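# Hang ball-filled shallow basket on stand peg by cord

## Task

Pick up the shallow basket by its cord loop and hang it from the peg on the stand; the task counts only if all the balls are still inside the basket at the end.

## Robot and tools

Robot: two arms, left_arm and right_arm, each with a two-finger gripper. Calibrated base placements in the scene frame: left_arm at (-0.015, +0.345, 0) m, quat_wxyz (+1.000, 0, 0, -0.022); right_arm at (-0.018, -0.254, 0) m, quat_wxyz (+1.000, 0, 0, +0.002). Scene frame: origin at table-top height, halfway between the nominal bases, +x out over the table, +y toward left_arm, +z up. Arm names do not match image left/right. A camera stand is fixed to the floor behind the arms. Loose objects may get a brief push now and then.

Frames: hand poses, velocities, Hand targets and wrist-camera poses are given in each arm's own base frame. Fixed cameras and the table use the scene frame. Offsets run along that arm's base axes, and rotations turn about the Hand target position. Gripper axes: fingers point along +z and open and close along y. end_effector_position (m) is the point between the pads, about 1 cm back from the tips. Printed poses can be a few cm off, more at long reach.

Row layout, shared by both motion tools: one row of 14 numbers, each in [-1, 1]. The first 7 belong to left_arm (dx, dy, dz, rx, ry, rz, opening) and the next 7 to right_arm in the same order. Both arms are always included. dx..rz are offsets from the arm's Hand target at the start of the action or move; they are not absolute poses. 1.0 equals 0.6 m or 180 degrees, and rx, ry, rz together form one rotation vector. Opening is absolute: +1 is fully open (0.094 m), -1 is closed. To leave an arm where it is, send zeros for its six pose numbers and repeat its current opening (a 0 there commands half-open). If the linear part has a length over 1.0 it is scaled down along the same line.

execute_actions: actions is a list of actions. Each action is a list of up to 15 rows, one per 1/30 s step. A short action keeps its last row until all 15 steps are used. Every row counts from the action's start pose, not from the row before it, and each new action starts from the updated Hand target, so sending the same offset again moves further. cameras: a list of names, ["all"], or []. An empty actions list returns all images along with the scene number and task.

move: target is a single 14-number row or a list of up to 15 rows. Every row is an offset from the same starting Hand targets. The gripper follows a straight path. speed is in m/s (0.002 to 2.9, default 0.25; turning is capped at twice that in rad/s) and can be one value or one per target. blend (m) rounds off intermediate corners; 0 means stop at each. opening_speed sets how fast the opening changes per second on the -1..1 scale (minimum 0.2), and is useful for slow closing. grip_force is the force limit per pad in N (10 to 50), stays in effect once set, and lower values close more slowly. With blocking=false the call returns after about 0.5 s. All paths finish together and are capped at 10 s. They do not steer around obstacles or the other arm. The gripper lags behind the path and can drift off it, more at high speed. Avoid paths that pass near an arm's own base, since they can flip the shoulder. The result has a move: line: done (within 10 mm and 2 degrees), off_target, moving, held or fault, plus limits such as paced (pose clipped) or held (steps withheld).

wait: seconds from 0 to 10, while holding the last commands. stop: brakes the running move. zoom_image: camera (cam_high, cam_low, cam_left_wrist, cam_right_wrist) and region [x0, y0, x1, y1] in pixels, at most 504x504, and only on the latest images. All images are 672x504. finished_scene: scene number (1 or 2). It cannot be undone, and the goal must hold without the robot.

Result lines: Hand target is the last commanded pose after clipping, and the next offsets count from it. The gripper often comes to rest short of it, by up to a few cm from friction or load. Waiting does not close that gap; the next command, even all zeros, requests the target again, or you can send the remaining distance. Orientation is clipped to within 40 degrees of the measured orientation at each step. grip_measured uses the opening scale and reads up to about 2.5 mm wide when empty and about 3 mm narrow under a squeeze. It follows the command even after contact, so it does not show the touch. Tool commands lists the current commands. Joint torques include gravity and wrap at ±28 N m on joints 1 to 3. Joint velocities may read within noise. MOTOR HOT appears at 75 °C. At 90 °C the arm folds and idles, and at 100 °C it goes limp. Holding loads, stretching out or pushing toward an unreachable pose all build heat.

Joint ranges (rad): waist -2.618 to 3.054, shoulder 0 to 3.142, elbow 0 to 3.142 (straight at 2.901), wrist pitch ±1.571, wrist yaw ±1.571, wrist roll ±2.094.

Avoid: letting the basket tip and spill balls, dropping anything or leaving it off the table, hard impacts on fixed or heavy objects, fast contact, and targets set far past a contact (they press harder). Also avoid arm-to-arm contact or one gripper clamping the other, strain on camera cables, and arm stops. If an arm is pressing against something, command its target back past the gripper to end the push. To release, command an opening well above grip_measured. Smooth, quick motion is better.

Each tool is called in YAML: its name, and indented under it one key for each argument.

## Session

execute_actions:
  actions: []

Scene clock: 0.00 s.
left_arm: end_effector_position=(+0.2319, -0.1170, +0.2505) grip_measured=+1.000 end_effector_quat_wxyz=(+0.481, -0.123, +0.839, -0.224) | right_arm: end_effector_position=(+0.3218, +0.0422, +0.2484) grip_measured=+1.000 end_effector_quat_wxyz=(+0.438, +0.022, +0.889, +0.132)
Joint positions: left_arm=[-0.756 0.628 0.749 -0.618 -0.416 -0.797 0.094] | right_arm=[0.013 1.001 0.978 -0.613 -0.206 0.167 0.094]
Joint velocities: within noise
Joint torques (N m): no reading
Motor temperatures (°C): left_arm=[26 27 31 32 26 22 24] | right_arm=[25 26 30 32 29 27 26]
Heat: left arm: 32 °C; right arm: 32 °C.
Hand target: left_arm +0.2307, -0.1148, +0.2514; +0.482, -0.123, +0.839, -0.221 | right_arm +0.3204, +0.0423, +0.2509; +0.439, +0.020, +0.888, +0.132
Tool commands: left_gripper/opening=+1.0 right_gripper/opening=+1.0

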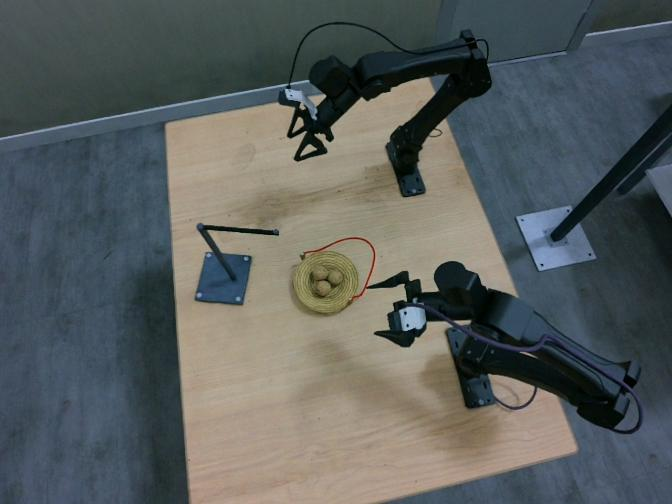

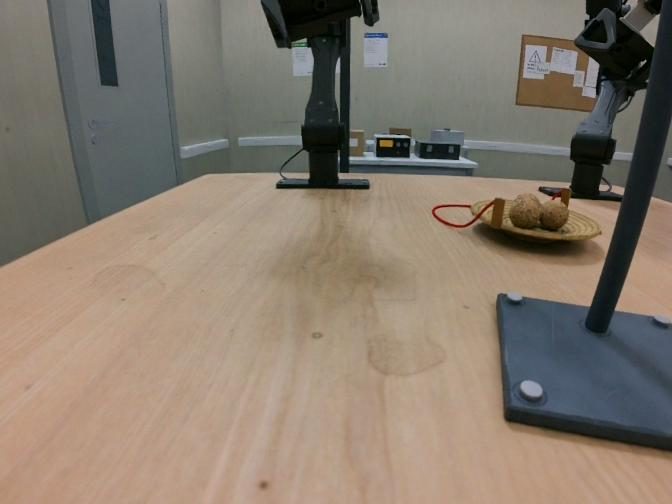

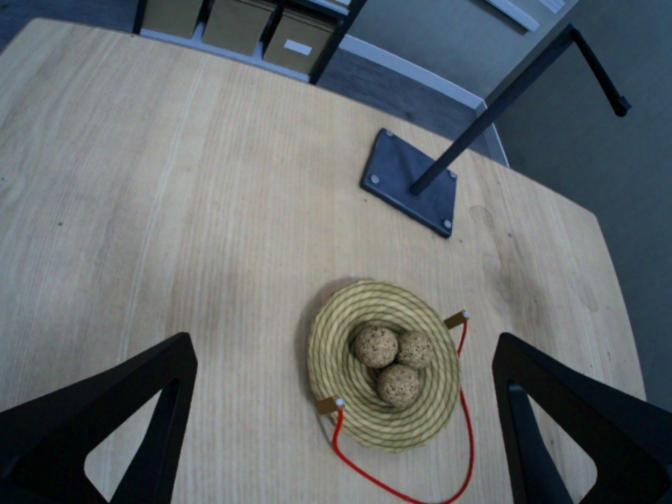

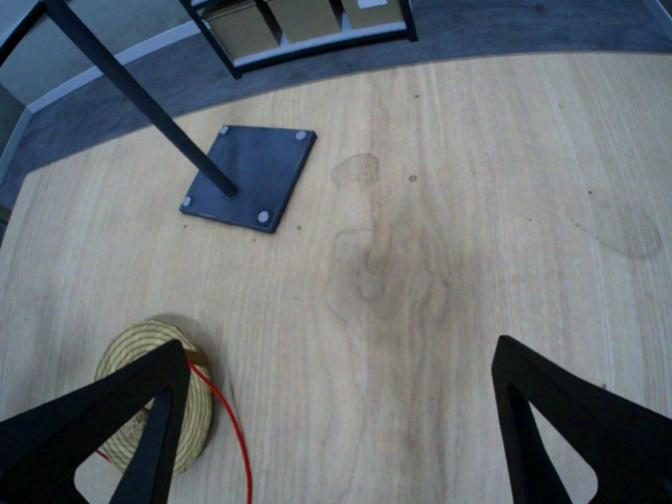

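zoom_image:
  camera: "cam_high"
  region: [170, 200, 420, 350]

zoom_image:
  camera: "cam_left_wrist"
  region: [250, 250, 550, 504]

zoom_image:
  camera: "cam_low"
  region: [400, 120, 672, 320]

zoom_image:
  camera: "cam_left_wrist"
  region: [340, 0, 672, 250]

Scaled by 2.016 from the camera's 672x504 image, which has a finer 960x720 frame.

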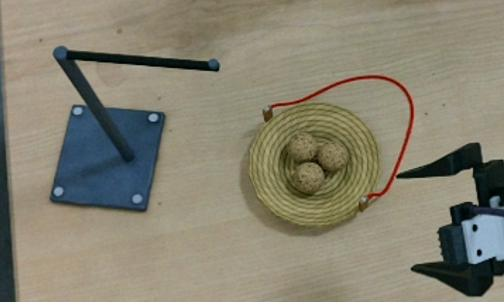

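Scaled by 1.680 from the camera's 672x504 image, which has a finer 960x720 frame.

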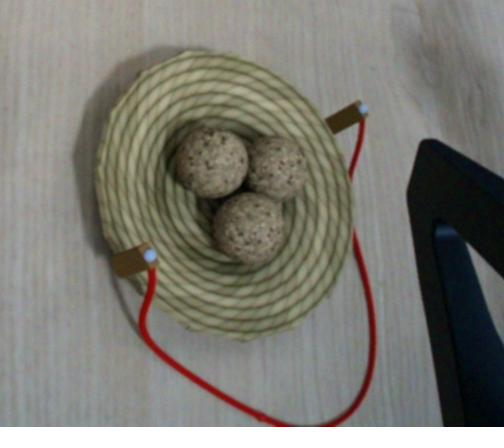

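Scaled by 1.853 from the camera's 672x504 image, which has a finer 960x720 frame.

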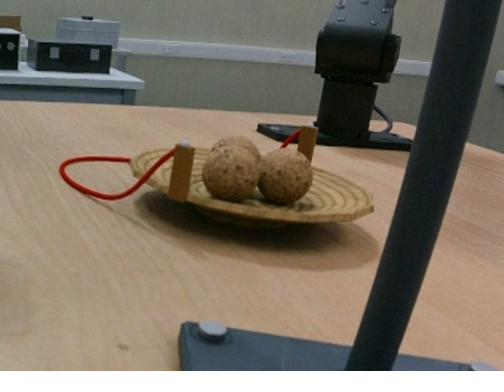

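Scaled by 1.518 from the camera's 672x504 image, which has a finer 960x720 frame.

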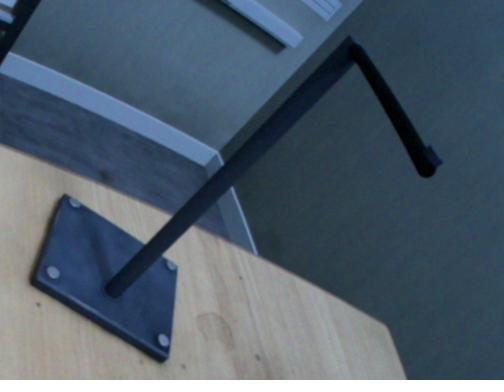

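move:
  target: [-0.107,-0.417,-0.12,0.2958,0.2335,-0.3464,0.2,0,0,0,0,0,0,1]
  cameras: ["all"]
  speed: 0.15

Scene clock: 66.87 s.
left_arm: end_effector_position=(+0.1693, -0.3615, +0.1822) grip_measured=+0.202 end_effector_quat_wxyz=(+0.041, +0.445, +0.894, -0.024) | right_arm: end_effector_position=(+0.3218, +0.0422, +0.2484) grip_measured=+1.000 end_effector_quat_wxyz=(+0.438, +0.022, +0.889, +0.132)
Joint positions: left_arm=[-1.142 2.023 2.087 -1.541 -0.014 -0.218 0.056] | right_arm=[0.013 1.001 0.978 -0.613 -0.206 0.167 0.094]
Joint torques (N m): left_arm=[-0.65 -10.13 8.39 0.23 0.07 0.09] | right_arm=[-0.02 -2.89 9.63 1.37 -0.11 0.01]
Motor temperatures (°C): left_arm=[26 27 37 36 26 22 24] | right_arm=[25 26 33 36 28 26 26]
Heat: left arm: 37 °C; right arm: 36 °C.
Hand target: left_arm +0.1664, -0.3650, +0.1795; +0.002, +0.452, +0.892, +0.001 | right_arm +0.3204, +0.0423, +0.2509; +0.439, +0.020, +0.888, +0.132
Off the commanded pose: left_arm 0.005 m, 5 deg | right_arm 0.003 m, 0 deg.
joint sent to its limit (left arm) — joint 4 (wrist pitch), lower limit. The joint targets are off in orientation, not in position.
move: off_target (left_arm)

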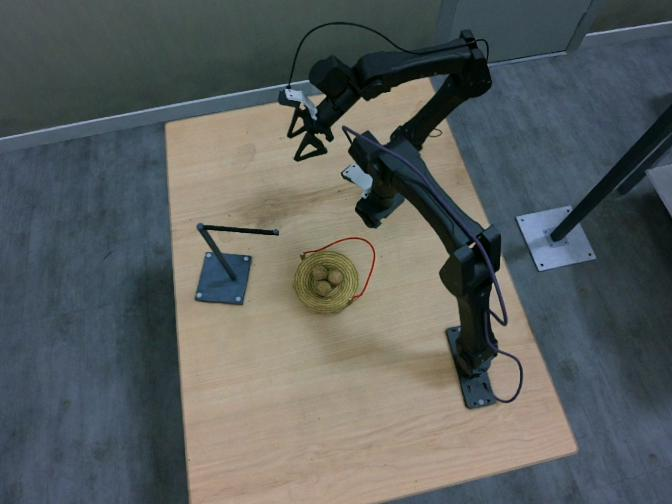

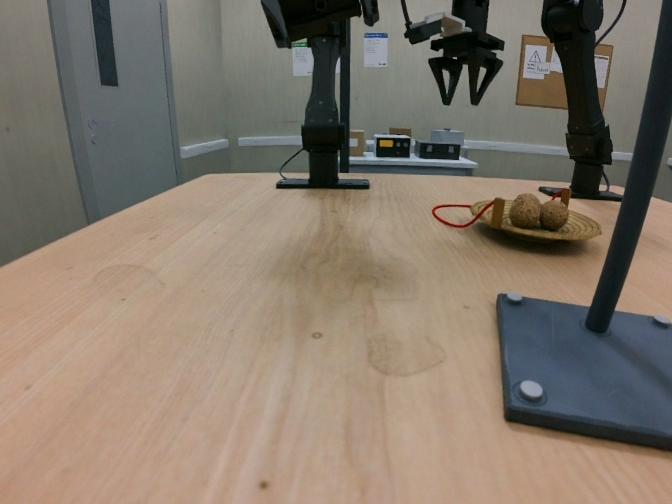

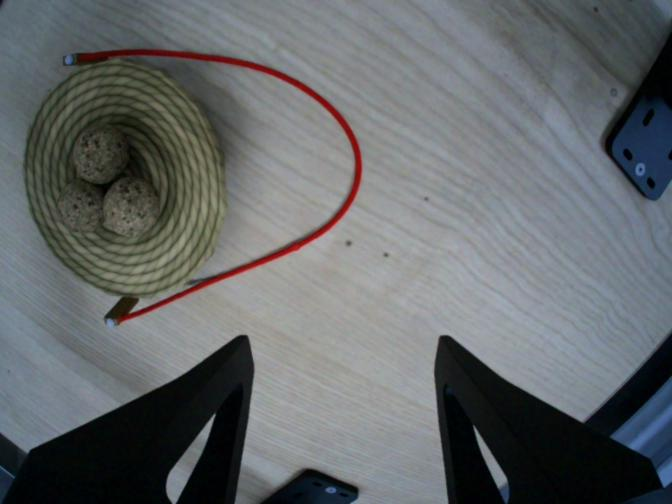

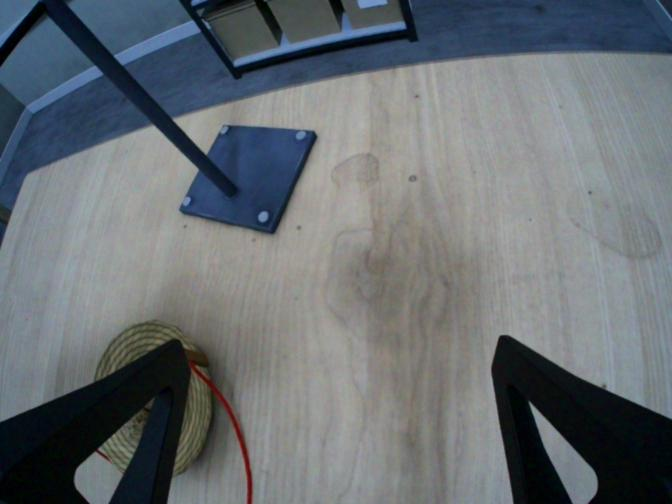

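move:
  target: [0.032,-0.005,-0.11,-0.222,-0.167,0,0.2,0,0,0,0,0,0,1]
  cameras: ["all"]
  speed: 0.15

Scene clock: 106.80 s.
left_arm: end_effector_position=(+0.1874, -0.3703, +0.1086) grip_measured=+0.202 end_effector_quat_wxyz=(+0.371, +0.408, +0.814, -0.184) | right_arm: end_effector_position=(+0.3218, +0.0422, +0.2484) grip_measured=+1.000 end_effector_quat_wxyz=(+0.438, +0.022, +0.889, +0.132)
Joint positions: left_arm=[-1.191 1.503 0.822 -0.054 -0.199 -0.172 0.056] | right_arm=[0.013 1.001 0.978 -0.613 -0.206 0.167 0.094]
Joint torques (N m): left_arm=[-0.77 -10.09 5.76 1.92 -0.18 0.07] | right_arm=[0.01 -2.91 9.63 1.37 -0.11 0.01]
Heat: left arm: 35 °C; right arm: 36 °C.
Hand target: left_arm +0.1857, -0.3680, +0.1134; +0.381, +0.409, +0.808, -0.185 | right_arm +0.3204, +0.0423, +0.2509; +0.439, +0.020, +0.888, +0.132
Off the commanded pose: left_arm 0.006 m, 1 deg | right_arm 0.003 m, 0 deg.
move: done

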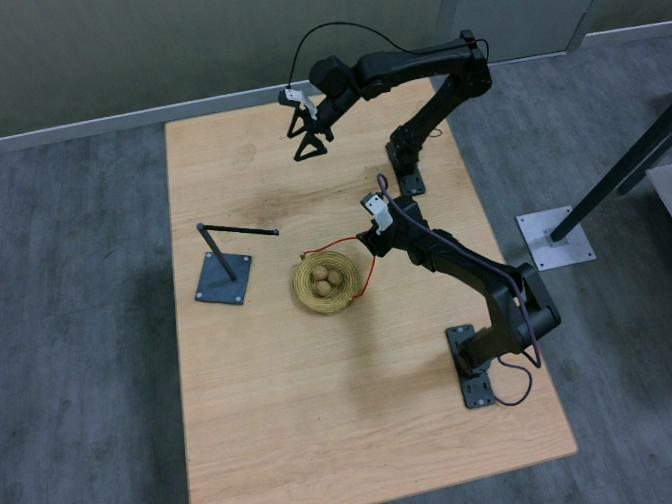

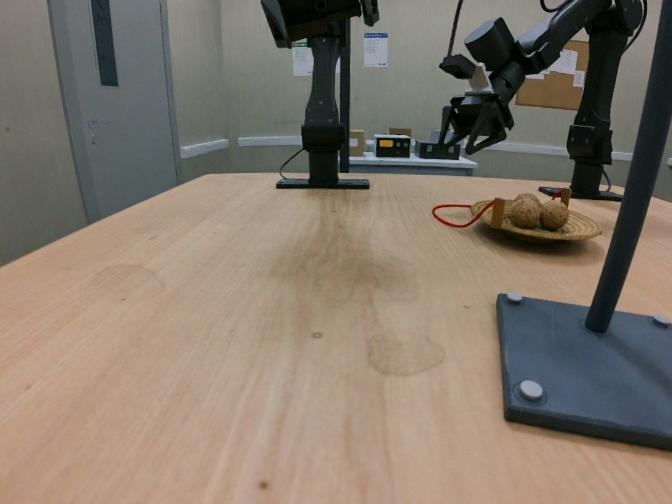

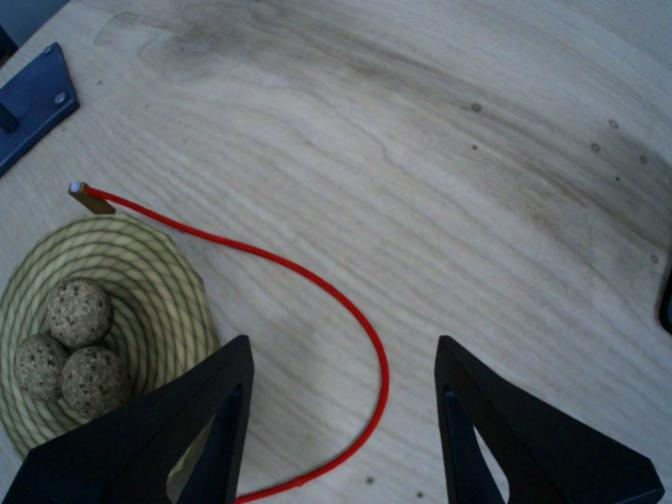

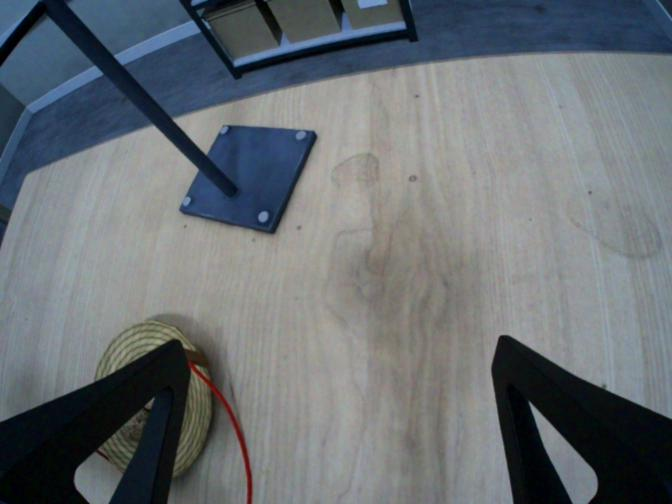

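move:
  target: [-0.028,-0.028,-0.097,0.089,0.067,0,0.2,0,0,0,0,0,0,1]
  cameras: ["cam_left_wrist","cam_high","cam_low"]
  speed: 0.12

Scene clock: 127.23 s.
left_arm: end_effector_position=(+0.1716, -0.3796, +0.0562) grip_measured=+0.202 end_effector_quat_wxyz=(+0.242, +0.434, +0.860, -0.113) | right_arm: end_effector_position=(+0.3218, +0.0422, +0.2484) grip_measured=+1.000 end_effector_quat_wxyz=(+0.438, +0.022, +0.889, +0.132)
Joint positions: left_arm=[-1.217 1.738 1.059 -0.372 -0.159 -0.24 0.056] | right_arm=[0.013 1.001 0.978 -0.613 -0.206 0.167 0.094]
Joint torques (N m): left_arm=[-0.79 -7.97 9.03 1.06 0 -0.1] | right_arm=[-0.02 -2.89 9.65 1.37 -0.11 0.01]
Heat: left arm: 35 °C; right arm: 37 °C.
Hand target: left_arm +0.1688, -0.3848, +0.0551; +0.234, +0.436, +0.862, -0.113 | right_arm +0.3204, +0.0423, +0.2509; +0.439, +0.020, +0.888, +0.132
Off the commanded pose: left_arm 0.006 m, 1 deg | right_arm 0.003 m, 0 deg.
move: done
Images, in order (width x height): cam_high 672x504, cam_low 672x504, cam_left_wrist 672x504.

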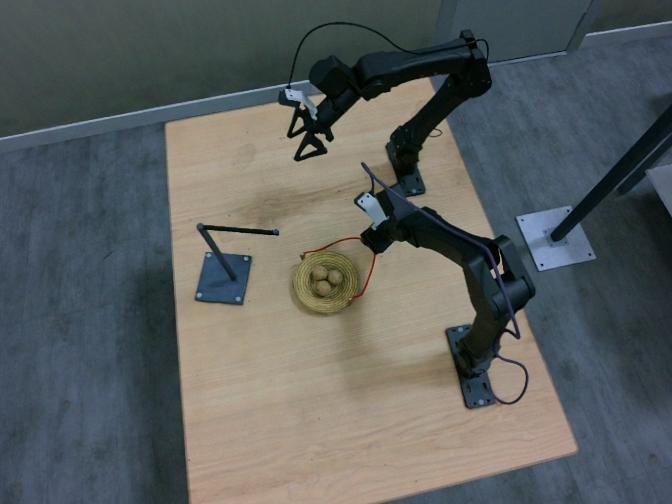

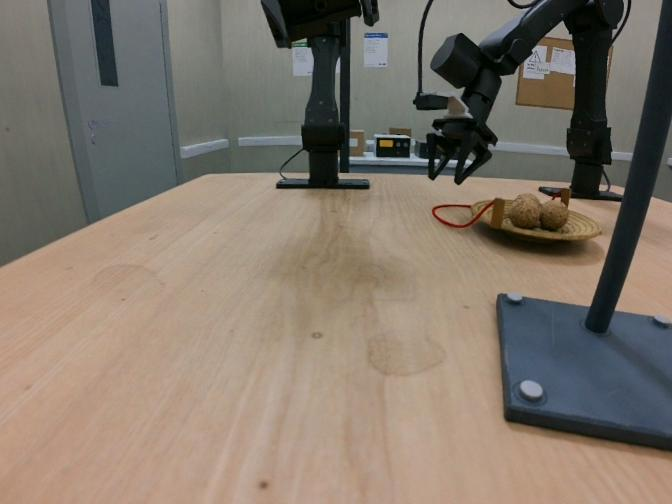

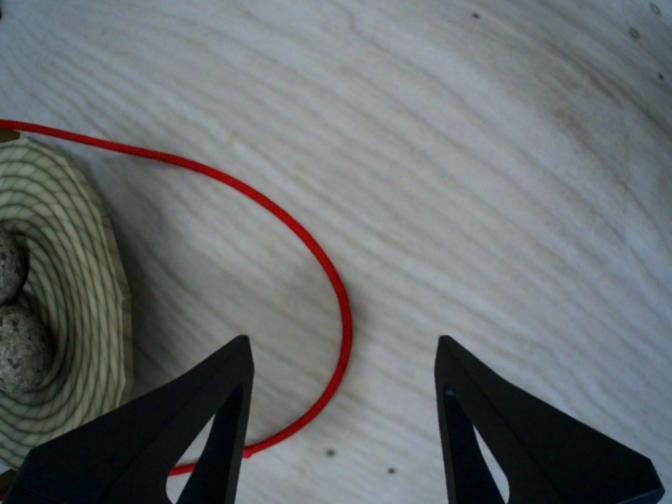

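move:
  target: [-0.003,-0.009,-0.0635,0,0,0,0.2,0,0,0,0,0,0,1]
  cameras: ["cam_left_wrist","cam_low"]
  speed: 0.06

zoom_image:
  camera: "cam_low"
  region: [400, 140, 600, 290]

Scene clock: 138.60 s.
left_arm: end_effector_position=(+0.1716, -0.3924, +0.0296) grip_measured=+0.202 end_effector_quat_wxyz=(+0.243, +0.434, +0.860, -0.117) | right_arm: end_effector_position=(+0.3218, +0.0422, +0.2484) grip_measured=+1.000 end_effector_quat_wxyz=(+0.438, +0.022, +0.889, +0.132)
Joint positions: left_arm=[-1.228 1.826 1.047 -0.268 -0.159 -0.25 0.056] | right_arm=[0.013 1.001 0.978 -0.613 -0.206 0.167 0.094]
Joint torques (N m): left_arm=[-0.79 -8.72 5.35 1.47 -0.05 -0.1] | right_arm=[0.01 -2.89 9.62 1.37 -0.11 0.01]
Heat: left arm: 35 °C; right arm: 37 °C.
Hand target: left_arm +0.1671, -0.3902, +0.0171; +0.234, +0.436, +0.862, -0.113 | right_arm +0.3204, +0.0423, +0.2509; +0.439, +0.020, +0.888, +0.132
Off the commanded pose: left_arm 0.014 m, 1 deg | right_arm 0.003 m, 0 deg.
move: off_target (left_arm)
Images, in order (width x height): cam_low 672x504, cam_left_wrist 672x504.

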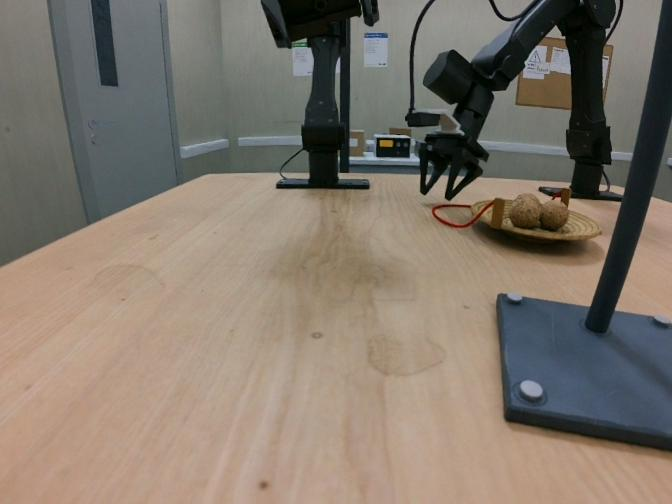

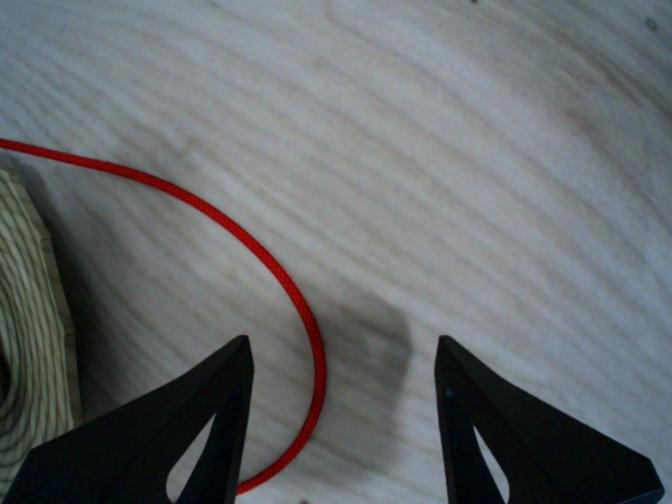

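Scaled by 2.520 from the camera's 672x504 image, which has a finer 960x720 frame.

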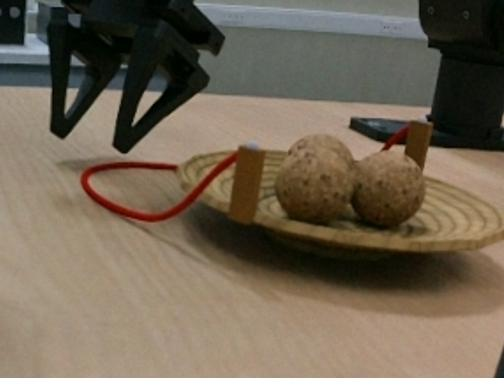

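move:
  target: [-0.003,0.012,-0.012,0,0,0,0.0,0,0,0,0,0,0,1]
  cameras: ["cam_left_wrist","cam_low"]
  speed: 0.06

zoom_image:
  camera: "cam_low"
  region: [400, 140, 500, 240]

Scene clock: 142.33 s.
left_arm: end_effector_position=(+0.1691, -0.3855, +0.0194) grip_measured=+0.002 end_effector_quat_wxyz=(+0.240, +0.435, +0.860, -0.115) | right_arm: end_effector_position=(+0.3218, +0.0422, +0.2484) grip_measured=+1.000 end_effector_quat_wxyz=(+0.438, +0.022, +0.889, +0.132)
Joint positions: left_arm=[-1.228 1.826 1.002 -0.23 -0.159 -0.25 0.047] | right_arm=[0.013 1.001 0.978 -0.613 -0.206 0.167 0.094]
Joint torques (N m): left_arm=[-0.58 -9.26 5.15 1.49 -0.04 -0.08] | right_arm=[0.02 -2.89 9.63 1.37 -0.11 0.01]
Heat: left arm: 35 °C; right arm: 37 °C.
Hand target: left_arm +0.1652, -0.3830, +0.0099; +0.234, +0.436, +0.862, -0.113 | right_arm +0.3204, +0.0423, +0.2509; +0.439, +0.020, +0.888, +0.132
Off the commanded pose: left_arm 0.011 m, 1 deg | right_arm 0.003 m, 0 deg.
move: off_target (left_arm)
Images, in order (width x height): cam_low 672x504, cam_left_wrist 672x504.

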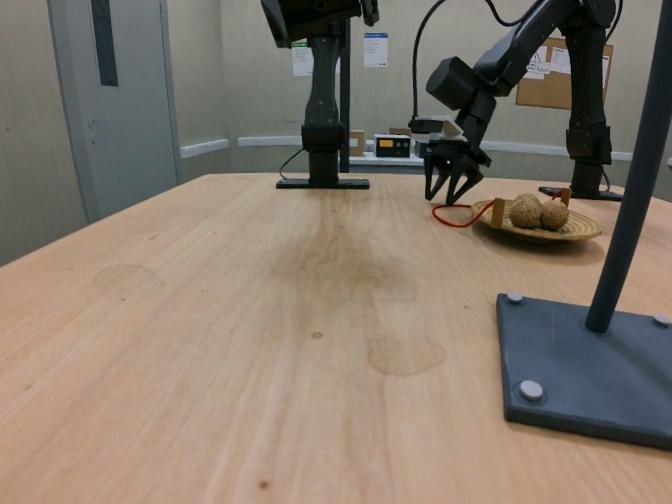

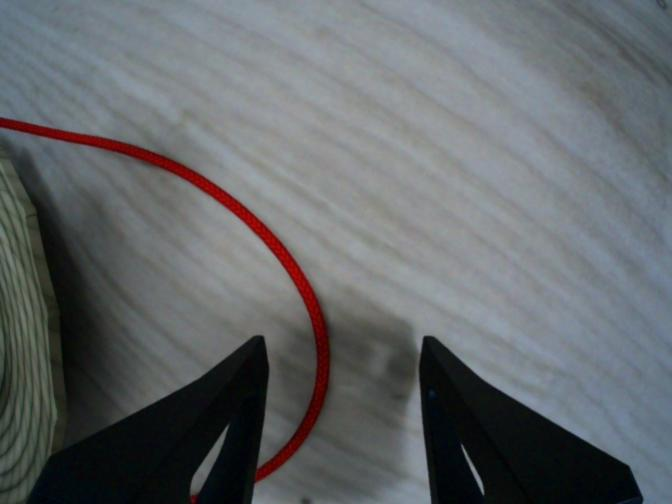

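Scaled by 5.040 from the camera's 672x504 image, which has a finer 960x720 frame.

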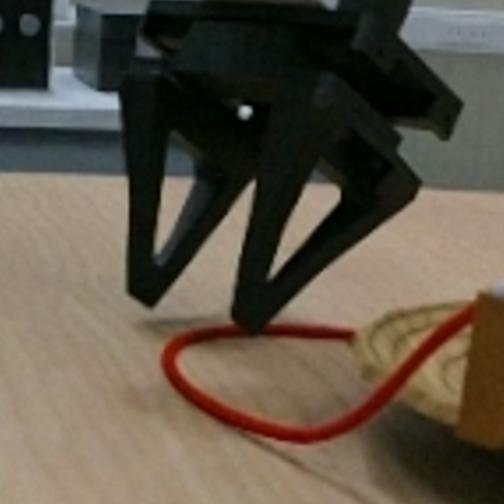

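move:
  target: [0.006,0.008,-0.0133,0,0,0,-0.3,0,0,0,0,0,0,1]
  cameras: ["cam_left_wrist","cam_low"]
  speed: 0.05

zoom_image:
  camera: "cam_low"
  region: [400, 140, 500, 240]

zoom_image:
  camera: "cam_left_wrist"
  region: [240, 270, 440, 420]

Scene clock: 146.20 s.
left_arm: end_effector_position=(+0.1683, -0.3846, +0.0151) grip_measured=-0.298 end_effector_quat_wxyz=(+0.244, +0.434, +0.859, -0.120) | right_arm: end_effector_position=(+0.3218, +0.0422, +0.2484) grip_measured=+1.000 end_effector_quat_wxyz=(+0.438, +0.022, +0.889, +0.132)
Joint positions: left_arm=[-1.228 1.826 0.975 -0.19 -0.157 -0.25 0.033] | right_arm=[0.013 1.001 0.978 -0.613 -0.206 0.167 0.094]
Joint torques (N m): left_arm=[0.91 -8.51 5 1.47 0.01 0.08] | right_arm=[0.01 -2.89 9.63 1.37 -0.11 0.01]
Heat: left arm: 34 °C; right arm: 37 °C.
Hand target: left_arm +0.1688, -0.3782, +0.0019; +0.234, +0.436, +0.862, -0.113 | right_arm +0.3204, +0.0423, +0.2509; +0.439, +0.020, +0.888, +0.132
Off the commanded pose: left_arm 0.015 m, 1 deg | right_arm 0.003 m, 0 deg.
move: off_target (left_arm)
Images, in order (width x height): cam_low 672x504, cam_left_wrist 672x504.

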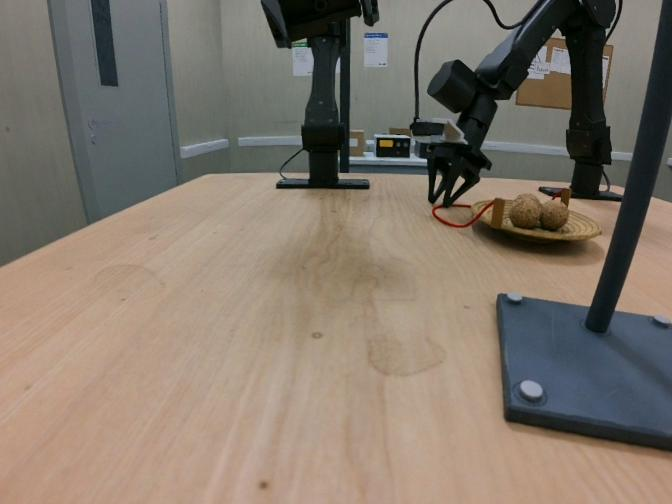

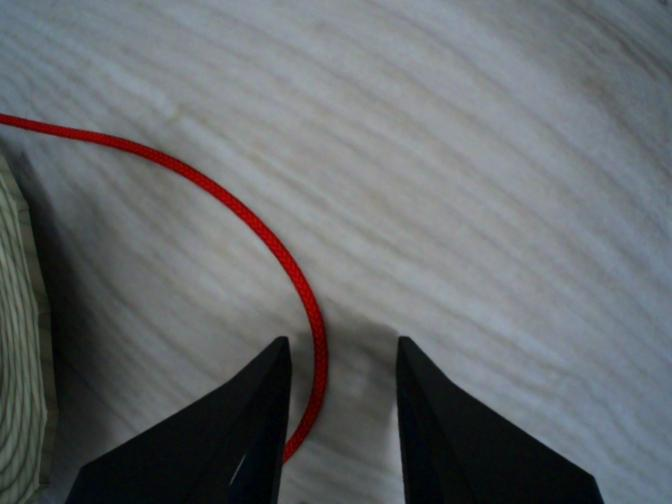

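Scaled by 5.040 from the camera's 672x504 image, which has a finer 960x720 frame.

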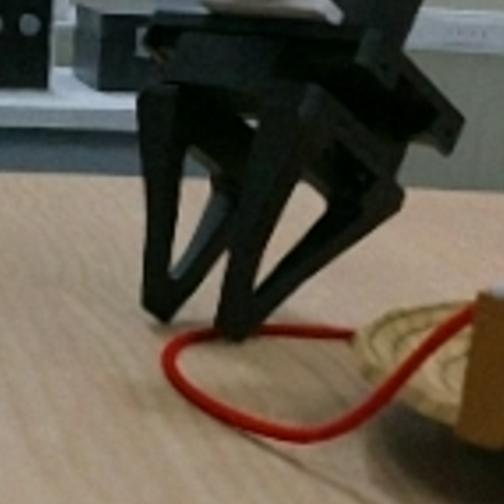

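Scaled by 2.520 from the camera's 672x504 image, which has a finer 960x720 frame.

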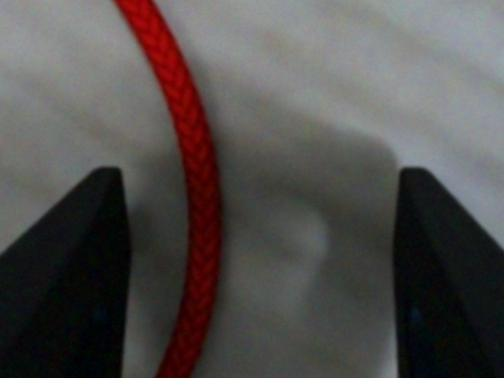

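move:
  target: [0.004,0.006,-0.005,0,0,0,-0.5,0,0,0,0,0,0,1]
  cameras: ["cam_left_wrist","cam_low"]
  speed: 0.05

zoom_image:
  camera: "cam_low"
  region: [400, 140, 500, 240]

zoom_image:
  camera: "cam_left_wrist"
  region: [240, 270, 440, 420]

Scene clock: 150.33 s.
left_arm: end_effector_position=(+0.1718, -0.3852, +0.0147) grip_measured=-0.498 end_effector_quat_wxyz=(+0.249, +0.432, +0.858, -0.126) | right_arm: end_effector_position=(+0.3218, +0.0422, +0.2484) grip_measured=+1.000 end_effector_quat_wxyz=(+0.438, +0.022, +0.889, +0.132)
Joint positions: left_arm=[-1.217 1.826 0.963 -0.161 -0.149 -0.242 0.024] | right_arm=[0.013 1.001 0.978 -0.613 -0.206 0.167 0.094]
Joint torques (N m): left_arm=[0.91 -8.58 4.63 1.36 -0.02 0.1] | right_arm=[-0.01 -2.86 9.59 1.37 -0.11 0.02]
Heat: left arm: 34 °C; right arm: 37 °C.
Hand target: left_arm +0.1712, -0.3746, -0.0011; +0.234, +0.436, +0.862, -0.113 | right_arm +0.3204, +0.0423, +0.2509; +0.439, +0.020, +0.888, +0.132
Off the commanded pose: left_arm 0.019 m, 2 deg | right_arm 0.003 m, 0 deg.
move: off_target (left_arm)
Images, in order (width x height): cam_low 672x504, cam_left_wrist 672x504.

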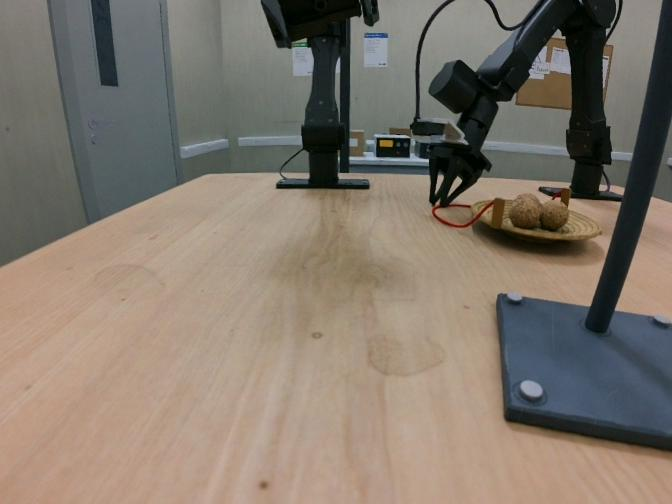

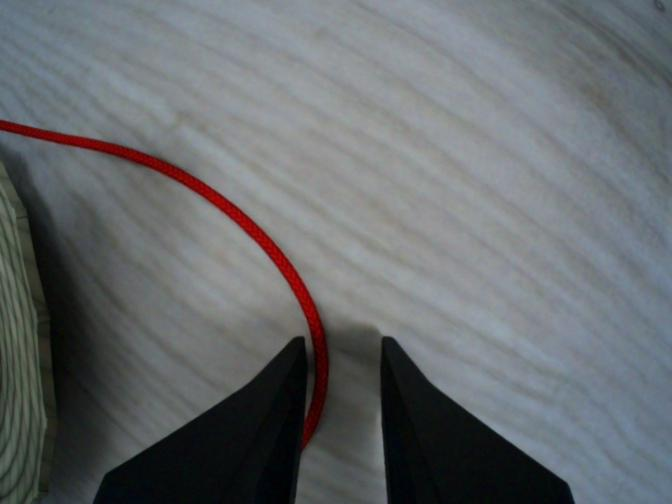

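Scaled by 5.040 from the camera's 672x504 image, which has a finer 960x720 frame.

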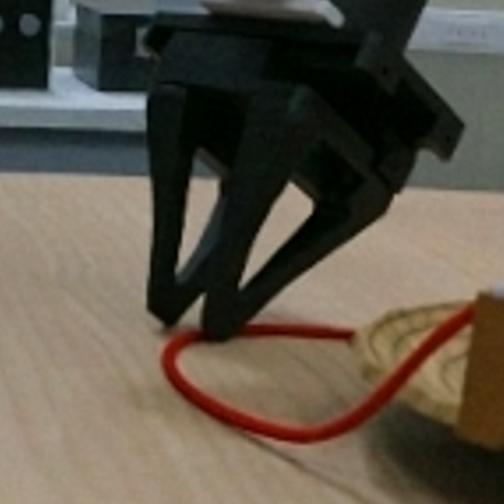

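Scaled by 2.520 from the camera's 672x504 image, which has a finer 960x720 frame.

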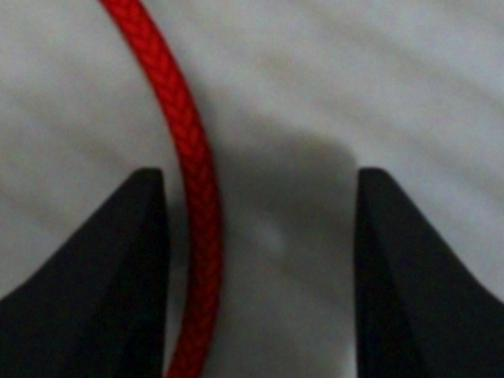

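move:
  target:
    - [0,-0.008,0.02,0,0,0,-0.5,0,0,0,0,0,0,1]
    - [0,-0.008,0.02,0,0,0,-1,0,0,0,0,0,0,1]
  cameras: ["cam_left_wrist","cam_low","cam_high"]
  speed: 0.05
  opening_speed: 0.4

zoom_image:
  camera: "cam_low"
  region: [400, 140, 500, 240]

zoom_image:
  camera: "cam_left_wrist"
  region: [240, 270, 440, 420]

Scene clock: 155.33 s.
left_arm: end_effector_position=(+0.1714, -0.3849, +0.0144) grip_measured=-0.966 end_effector_quat_wxyz=(+0.248, +0.433, +0.858, -0.126) | right_arm: end_effector_position=(+0.3218, +0.0422, +0.2484) grip_measured=+1.000 end_effector_quat_wxyz=(+0.438, +0.022, +0.889, +0.132)
Joint positions: left_arm=[-1.217 1.826 0.963 -0.163 -0.147 -0.241 0.002] | right_arm=[0.013 1.001 0.978 -0.613 -0.206 0.167 0.094]
Joint torques (N m): left_arm=[0.4 -9.8 7.49 0.84 -0.05 0.03] | right_arm=[0.01 -2.89 9.62 1.37 -0.11 0.02]
Heat: left arm: 34 °C; right arm: 37 °C.
Hand target: left_arm +0.1712, -0.3794, +0.0109; +0.234, +0.436, +0.862, -0.113 | right_arm +0.3204, +0.0423, +0.2509; +0.439, +0.020, +0.888, +0.132
Off the commanded pose: left_arm 0.007 m, 2 deg | right_arm 0.003 m, 0 deg.
move: done
Images, in order (width x height): cam_high 672x504, cam_low 672x504, cam_left_wrist 672x504.

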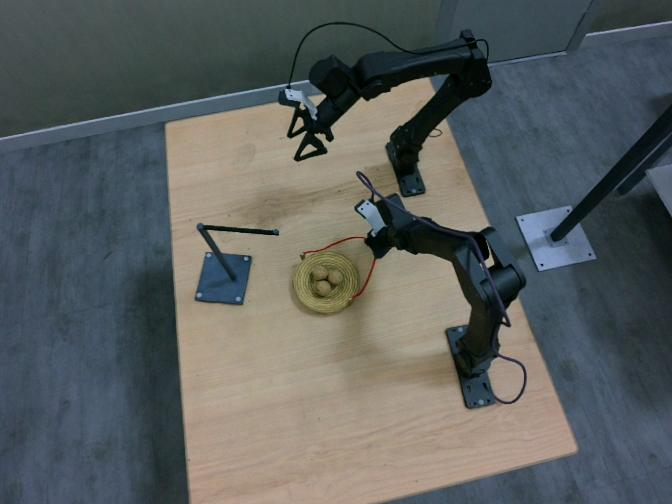

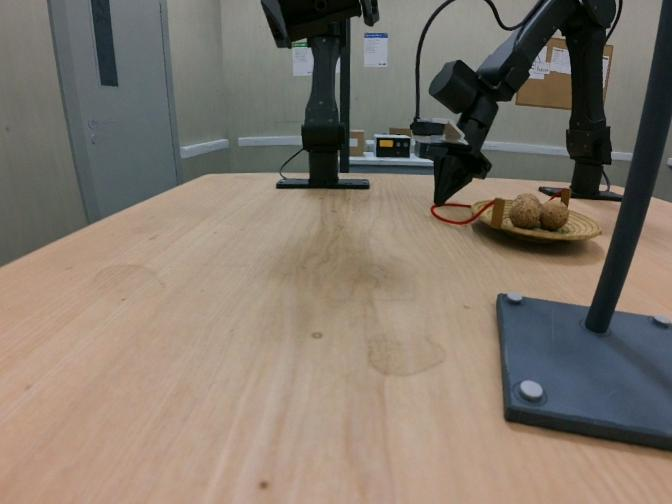

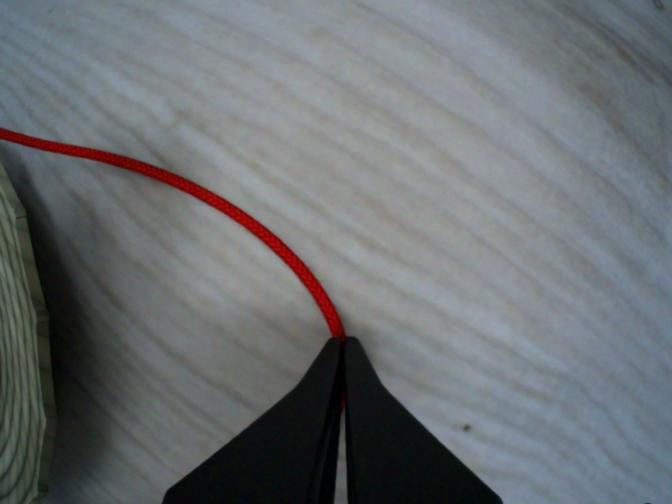

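Scaled by 5.040 from the camera's 672x504 image, which has a finer 960x720 frame.

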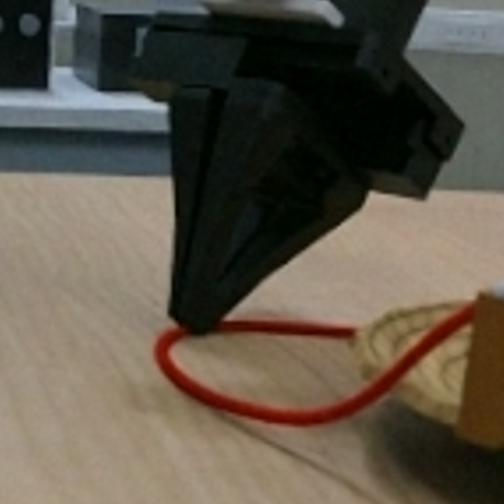

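Scaled by 2.520 from the camera's 672x504 image, which has a finer 960x720 frame.

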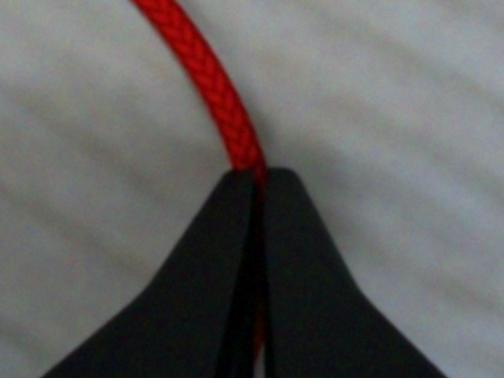

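move:
  target: [0.053,0.047,0.133,0,0,0,-1,0,0,0,0,0,0,1]
  cameras: ["cam_left_wrist","cam_low","cam_high"]
  speed: 0.06

Scene clock: 161.73 s.
left_arm: end_effector_position=(+0.2000, -0.3476, +0.0733) grip_measured=-0.969 end_effector_quat_wxyz=(+0.223, +0.437, +0.865, -0.102) | right_arm: end_effector_position=(+0.3218, +0.0422, +0.2484) grip_measured=+1.000 end_effector_quat_wxyz=(+0.438, +0.022, +0.889, +0.132)
Joint positions: left_arm=[-1.093 1.673 1.08 -0.49 -0.093 -0.135 0.001] | right_arm=[0.013 1.001 0.978 -0.613 -0.206 0.167 0.094]
Joint torques (N m): left_arm=[0.59 -12.03 9.01 0.99 0.04 0.09] | right_arm=[0.01 -2.89 9.62 1.37 -0.11 0.01]
Heat: left arm: 34 °C; right arm: 37 °C.
Hand target: left_arm +0.2030, -0.3512, +0.0907; +0.234, +0.436, +0.862, -0.113 | right_arm +0.3204, +0.0423, +0.2509; +0.439, +0.020, +0.888, +0.132
Off the commanded pose: left_arm 0.018 m, 2 deg | right_arm 0.003 m, 0 deg.
move: off_target (left_arm)
Images, in order (width x height): cam_high 672x504, cam_low 672x504, cam_left_wrist 672x504.

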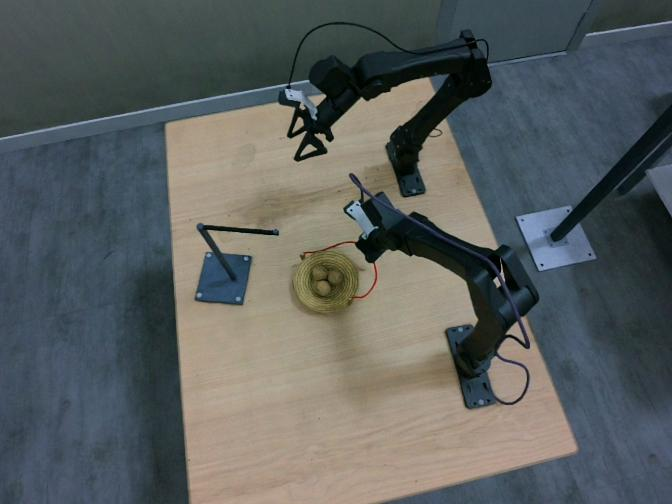

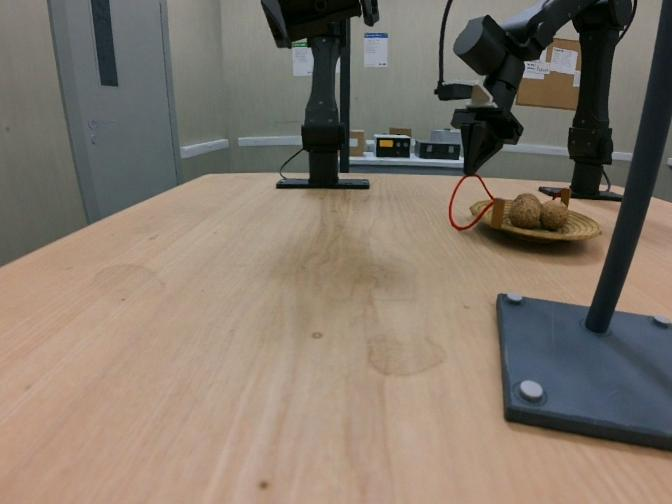

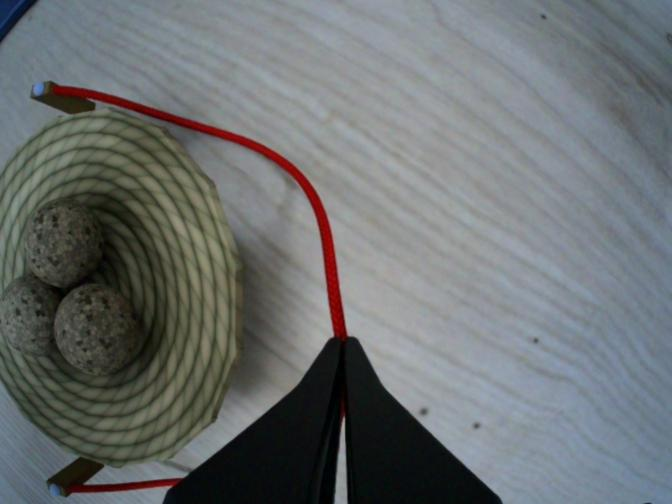

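move:
  target: [0.145,0.078,0.167,0,0,0,-1,0,0,0,0,0,0,1]
  cameras: ["cam_left_wrist","cam_low","cam_high"]
  speed: 0.08

Scene clock: 169.37 s.
left_arm: end_effector_position=(+0.2892, -0.3032, +0.1891) grip_measured=-0.970 end_effector_quat_wxyz=(+0.240, +0.432, +0.862, -0.111) | right_arm: end_effector_position=(+0.3218, +0.0422, +0.2484) grip_measured=+1.000 end_effector_quat_wxyz=(+0.438, +0.022, +0.889, +0.132)
Joint positions: left_arm=[-0.788 1.649 1.5 -0.889 0.055 0.127 0.001] | right_arm=[0.013 1.001 0.978 -0.613 -0.206 0.167 0.094]
Joint torques (N m): left_arm=[0.43 -8.13 9.33 1.08 0.12 0.1] | right_arm=[-0.01 -2.89 9.62 1.37 -0.11 0.01]
Heat: left arm: 36 °C; right arm: 37 °C.
Hand target: left_arm +0.2901, -0.3044, +0.1910; +0.234, +0.436, +0.862, -0.113 | right_arm +0.3204, +0.0423, +0.2509; +0.439, +0.020, +0.888, +0.132
Off the commanded pose: left_arm 0.002 m, 1 deg | right_arm 0.003 m, 0 deg.
move: done
Images, in order (width x height): cam_high 672x504, cam_low 672x504, cam_left_wrist 672x504.

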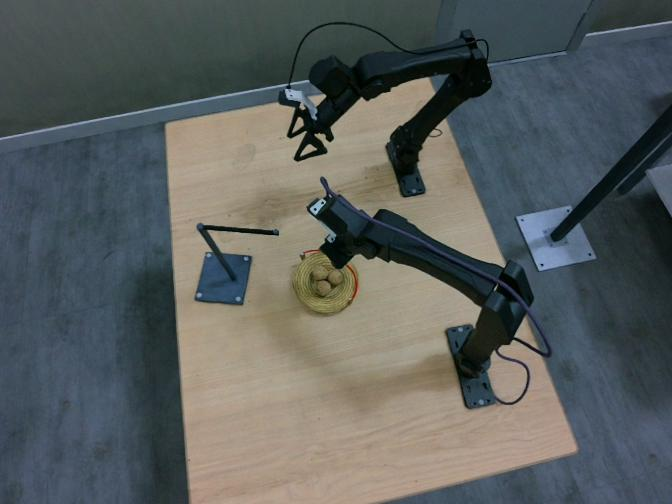

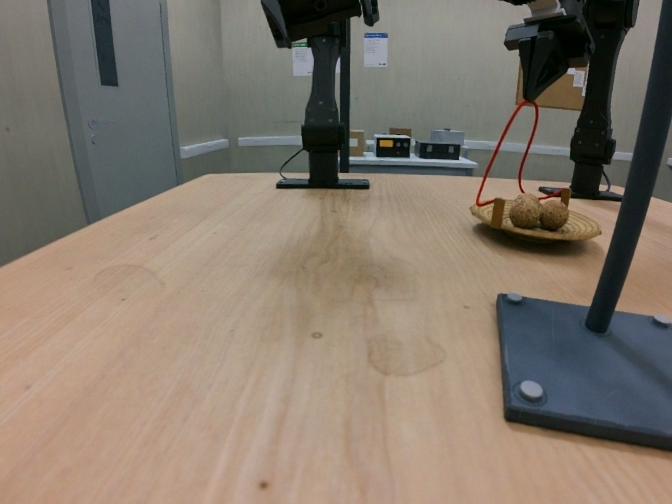

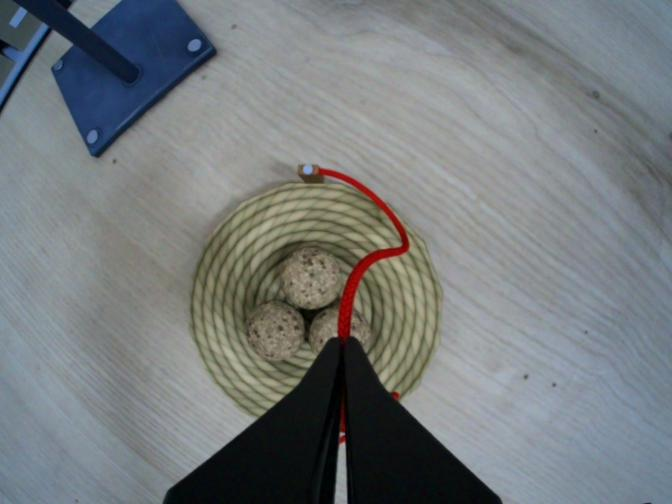

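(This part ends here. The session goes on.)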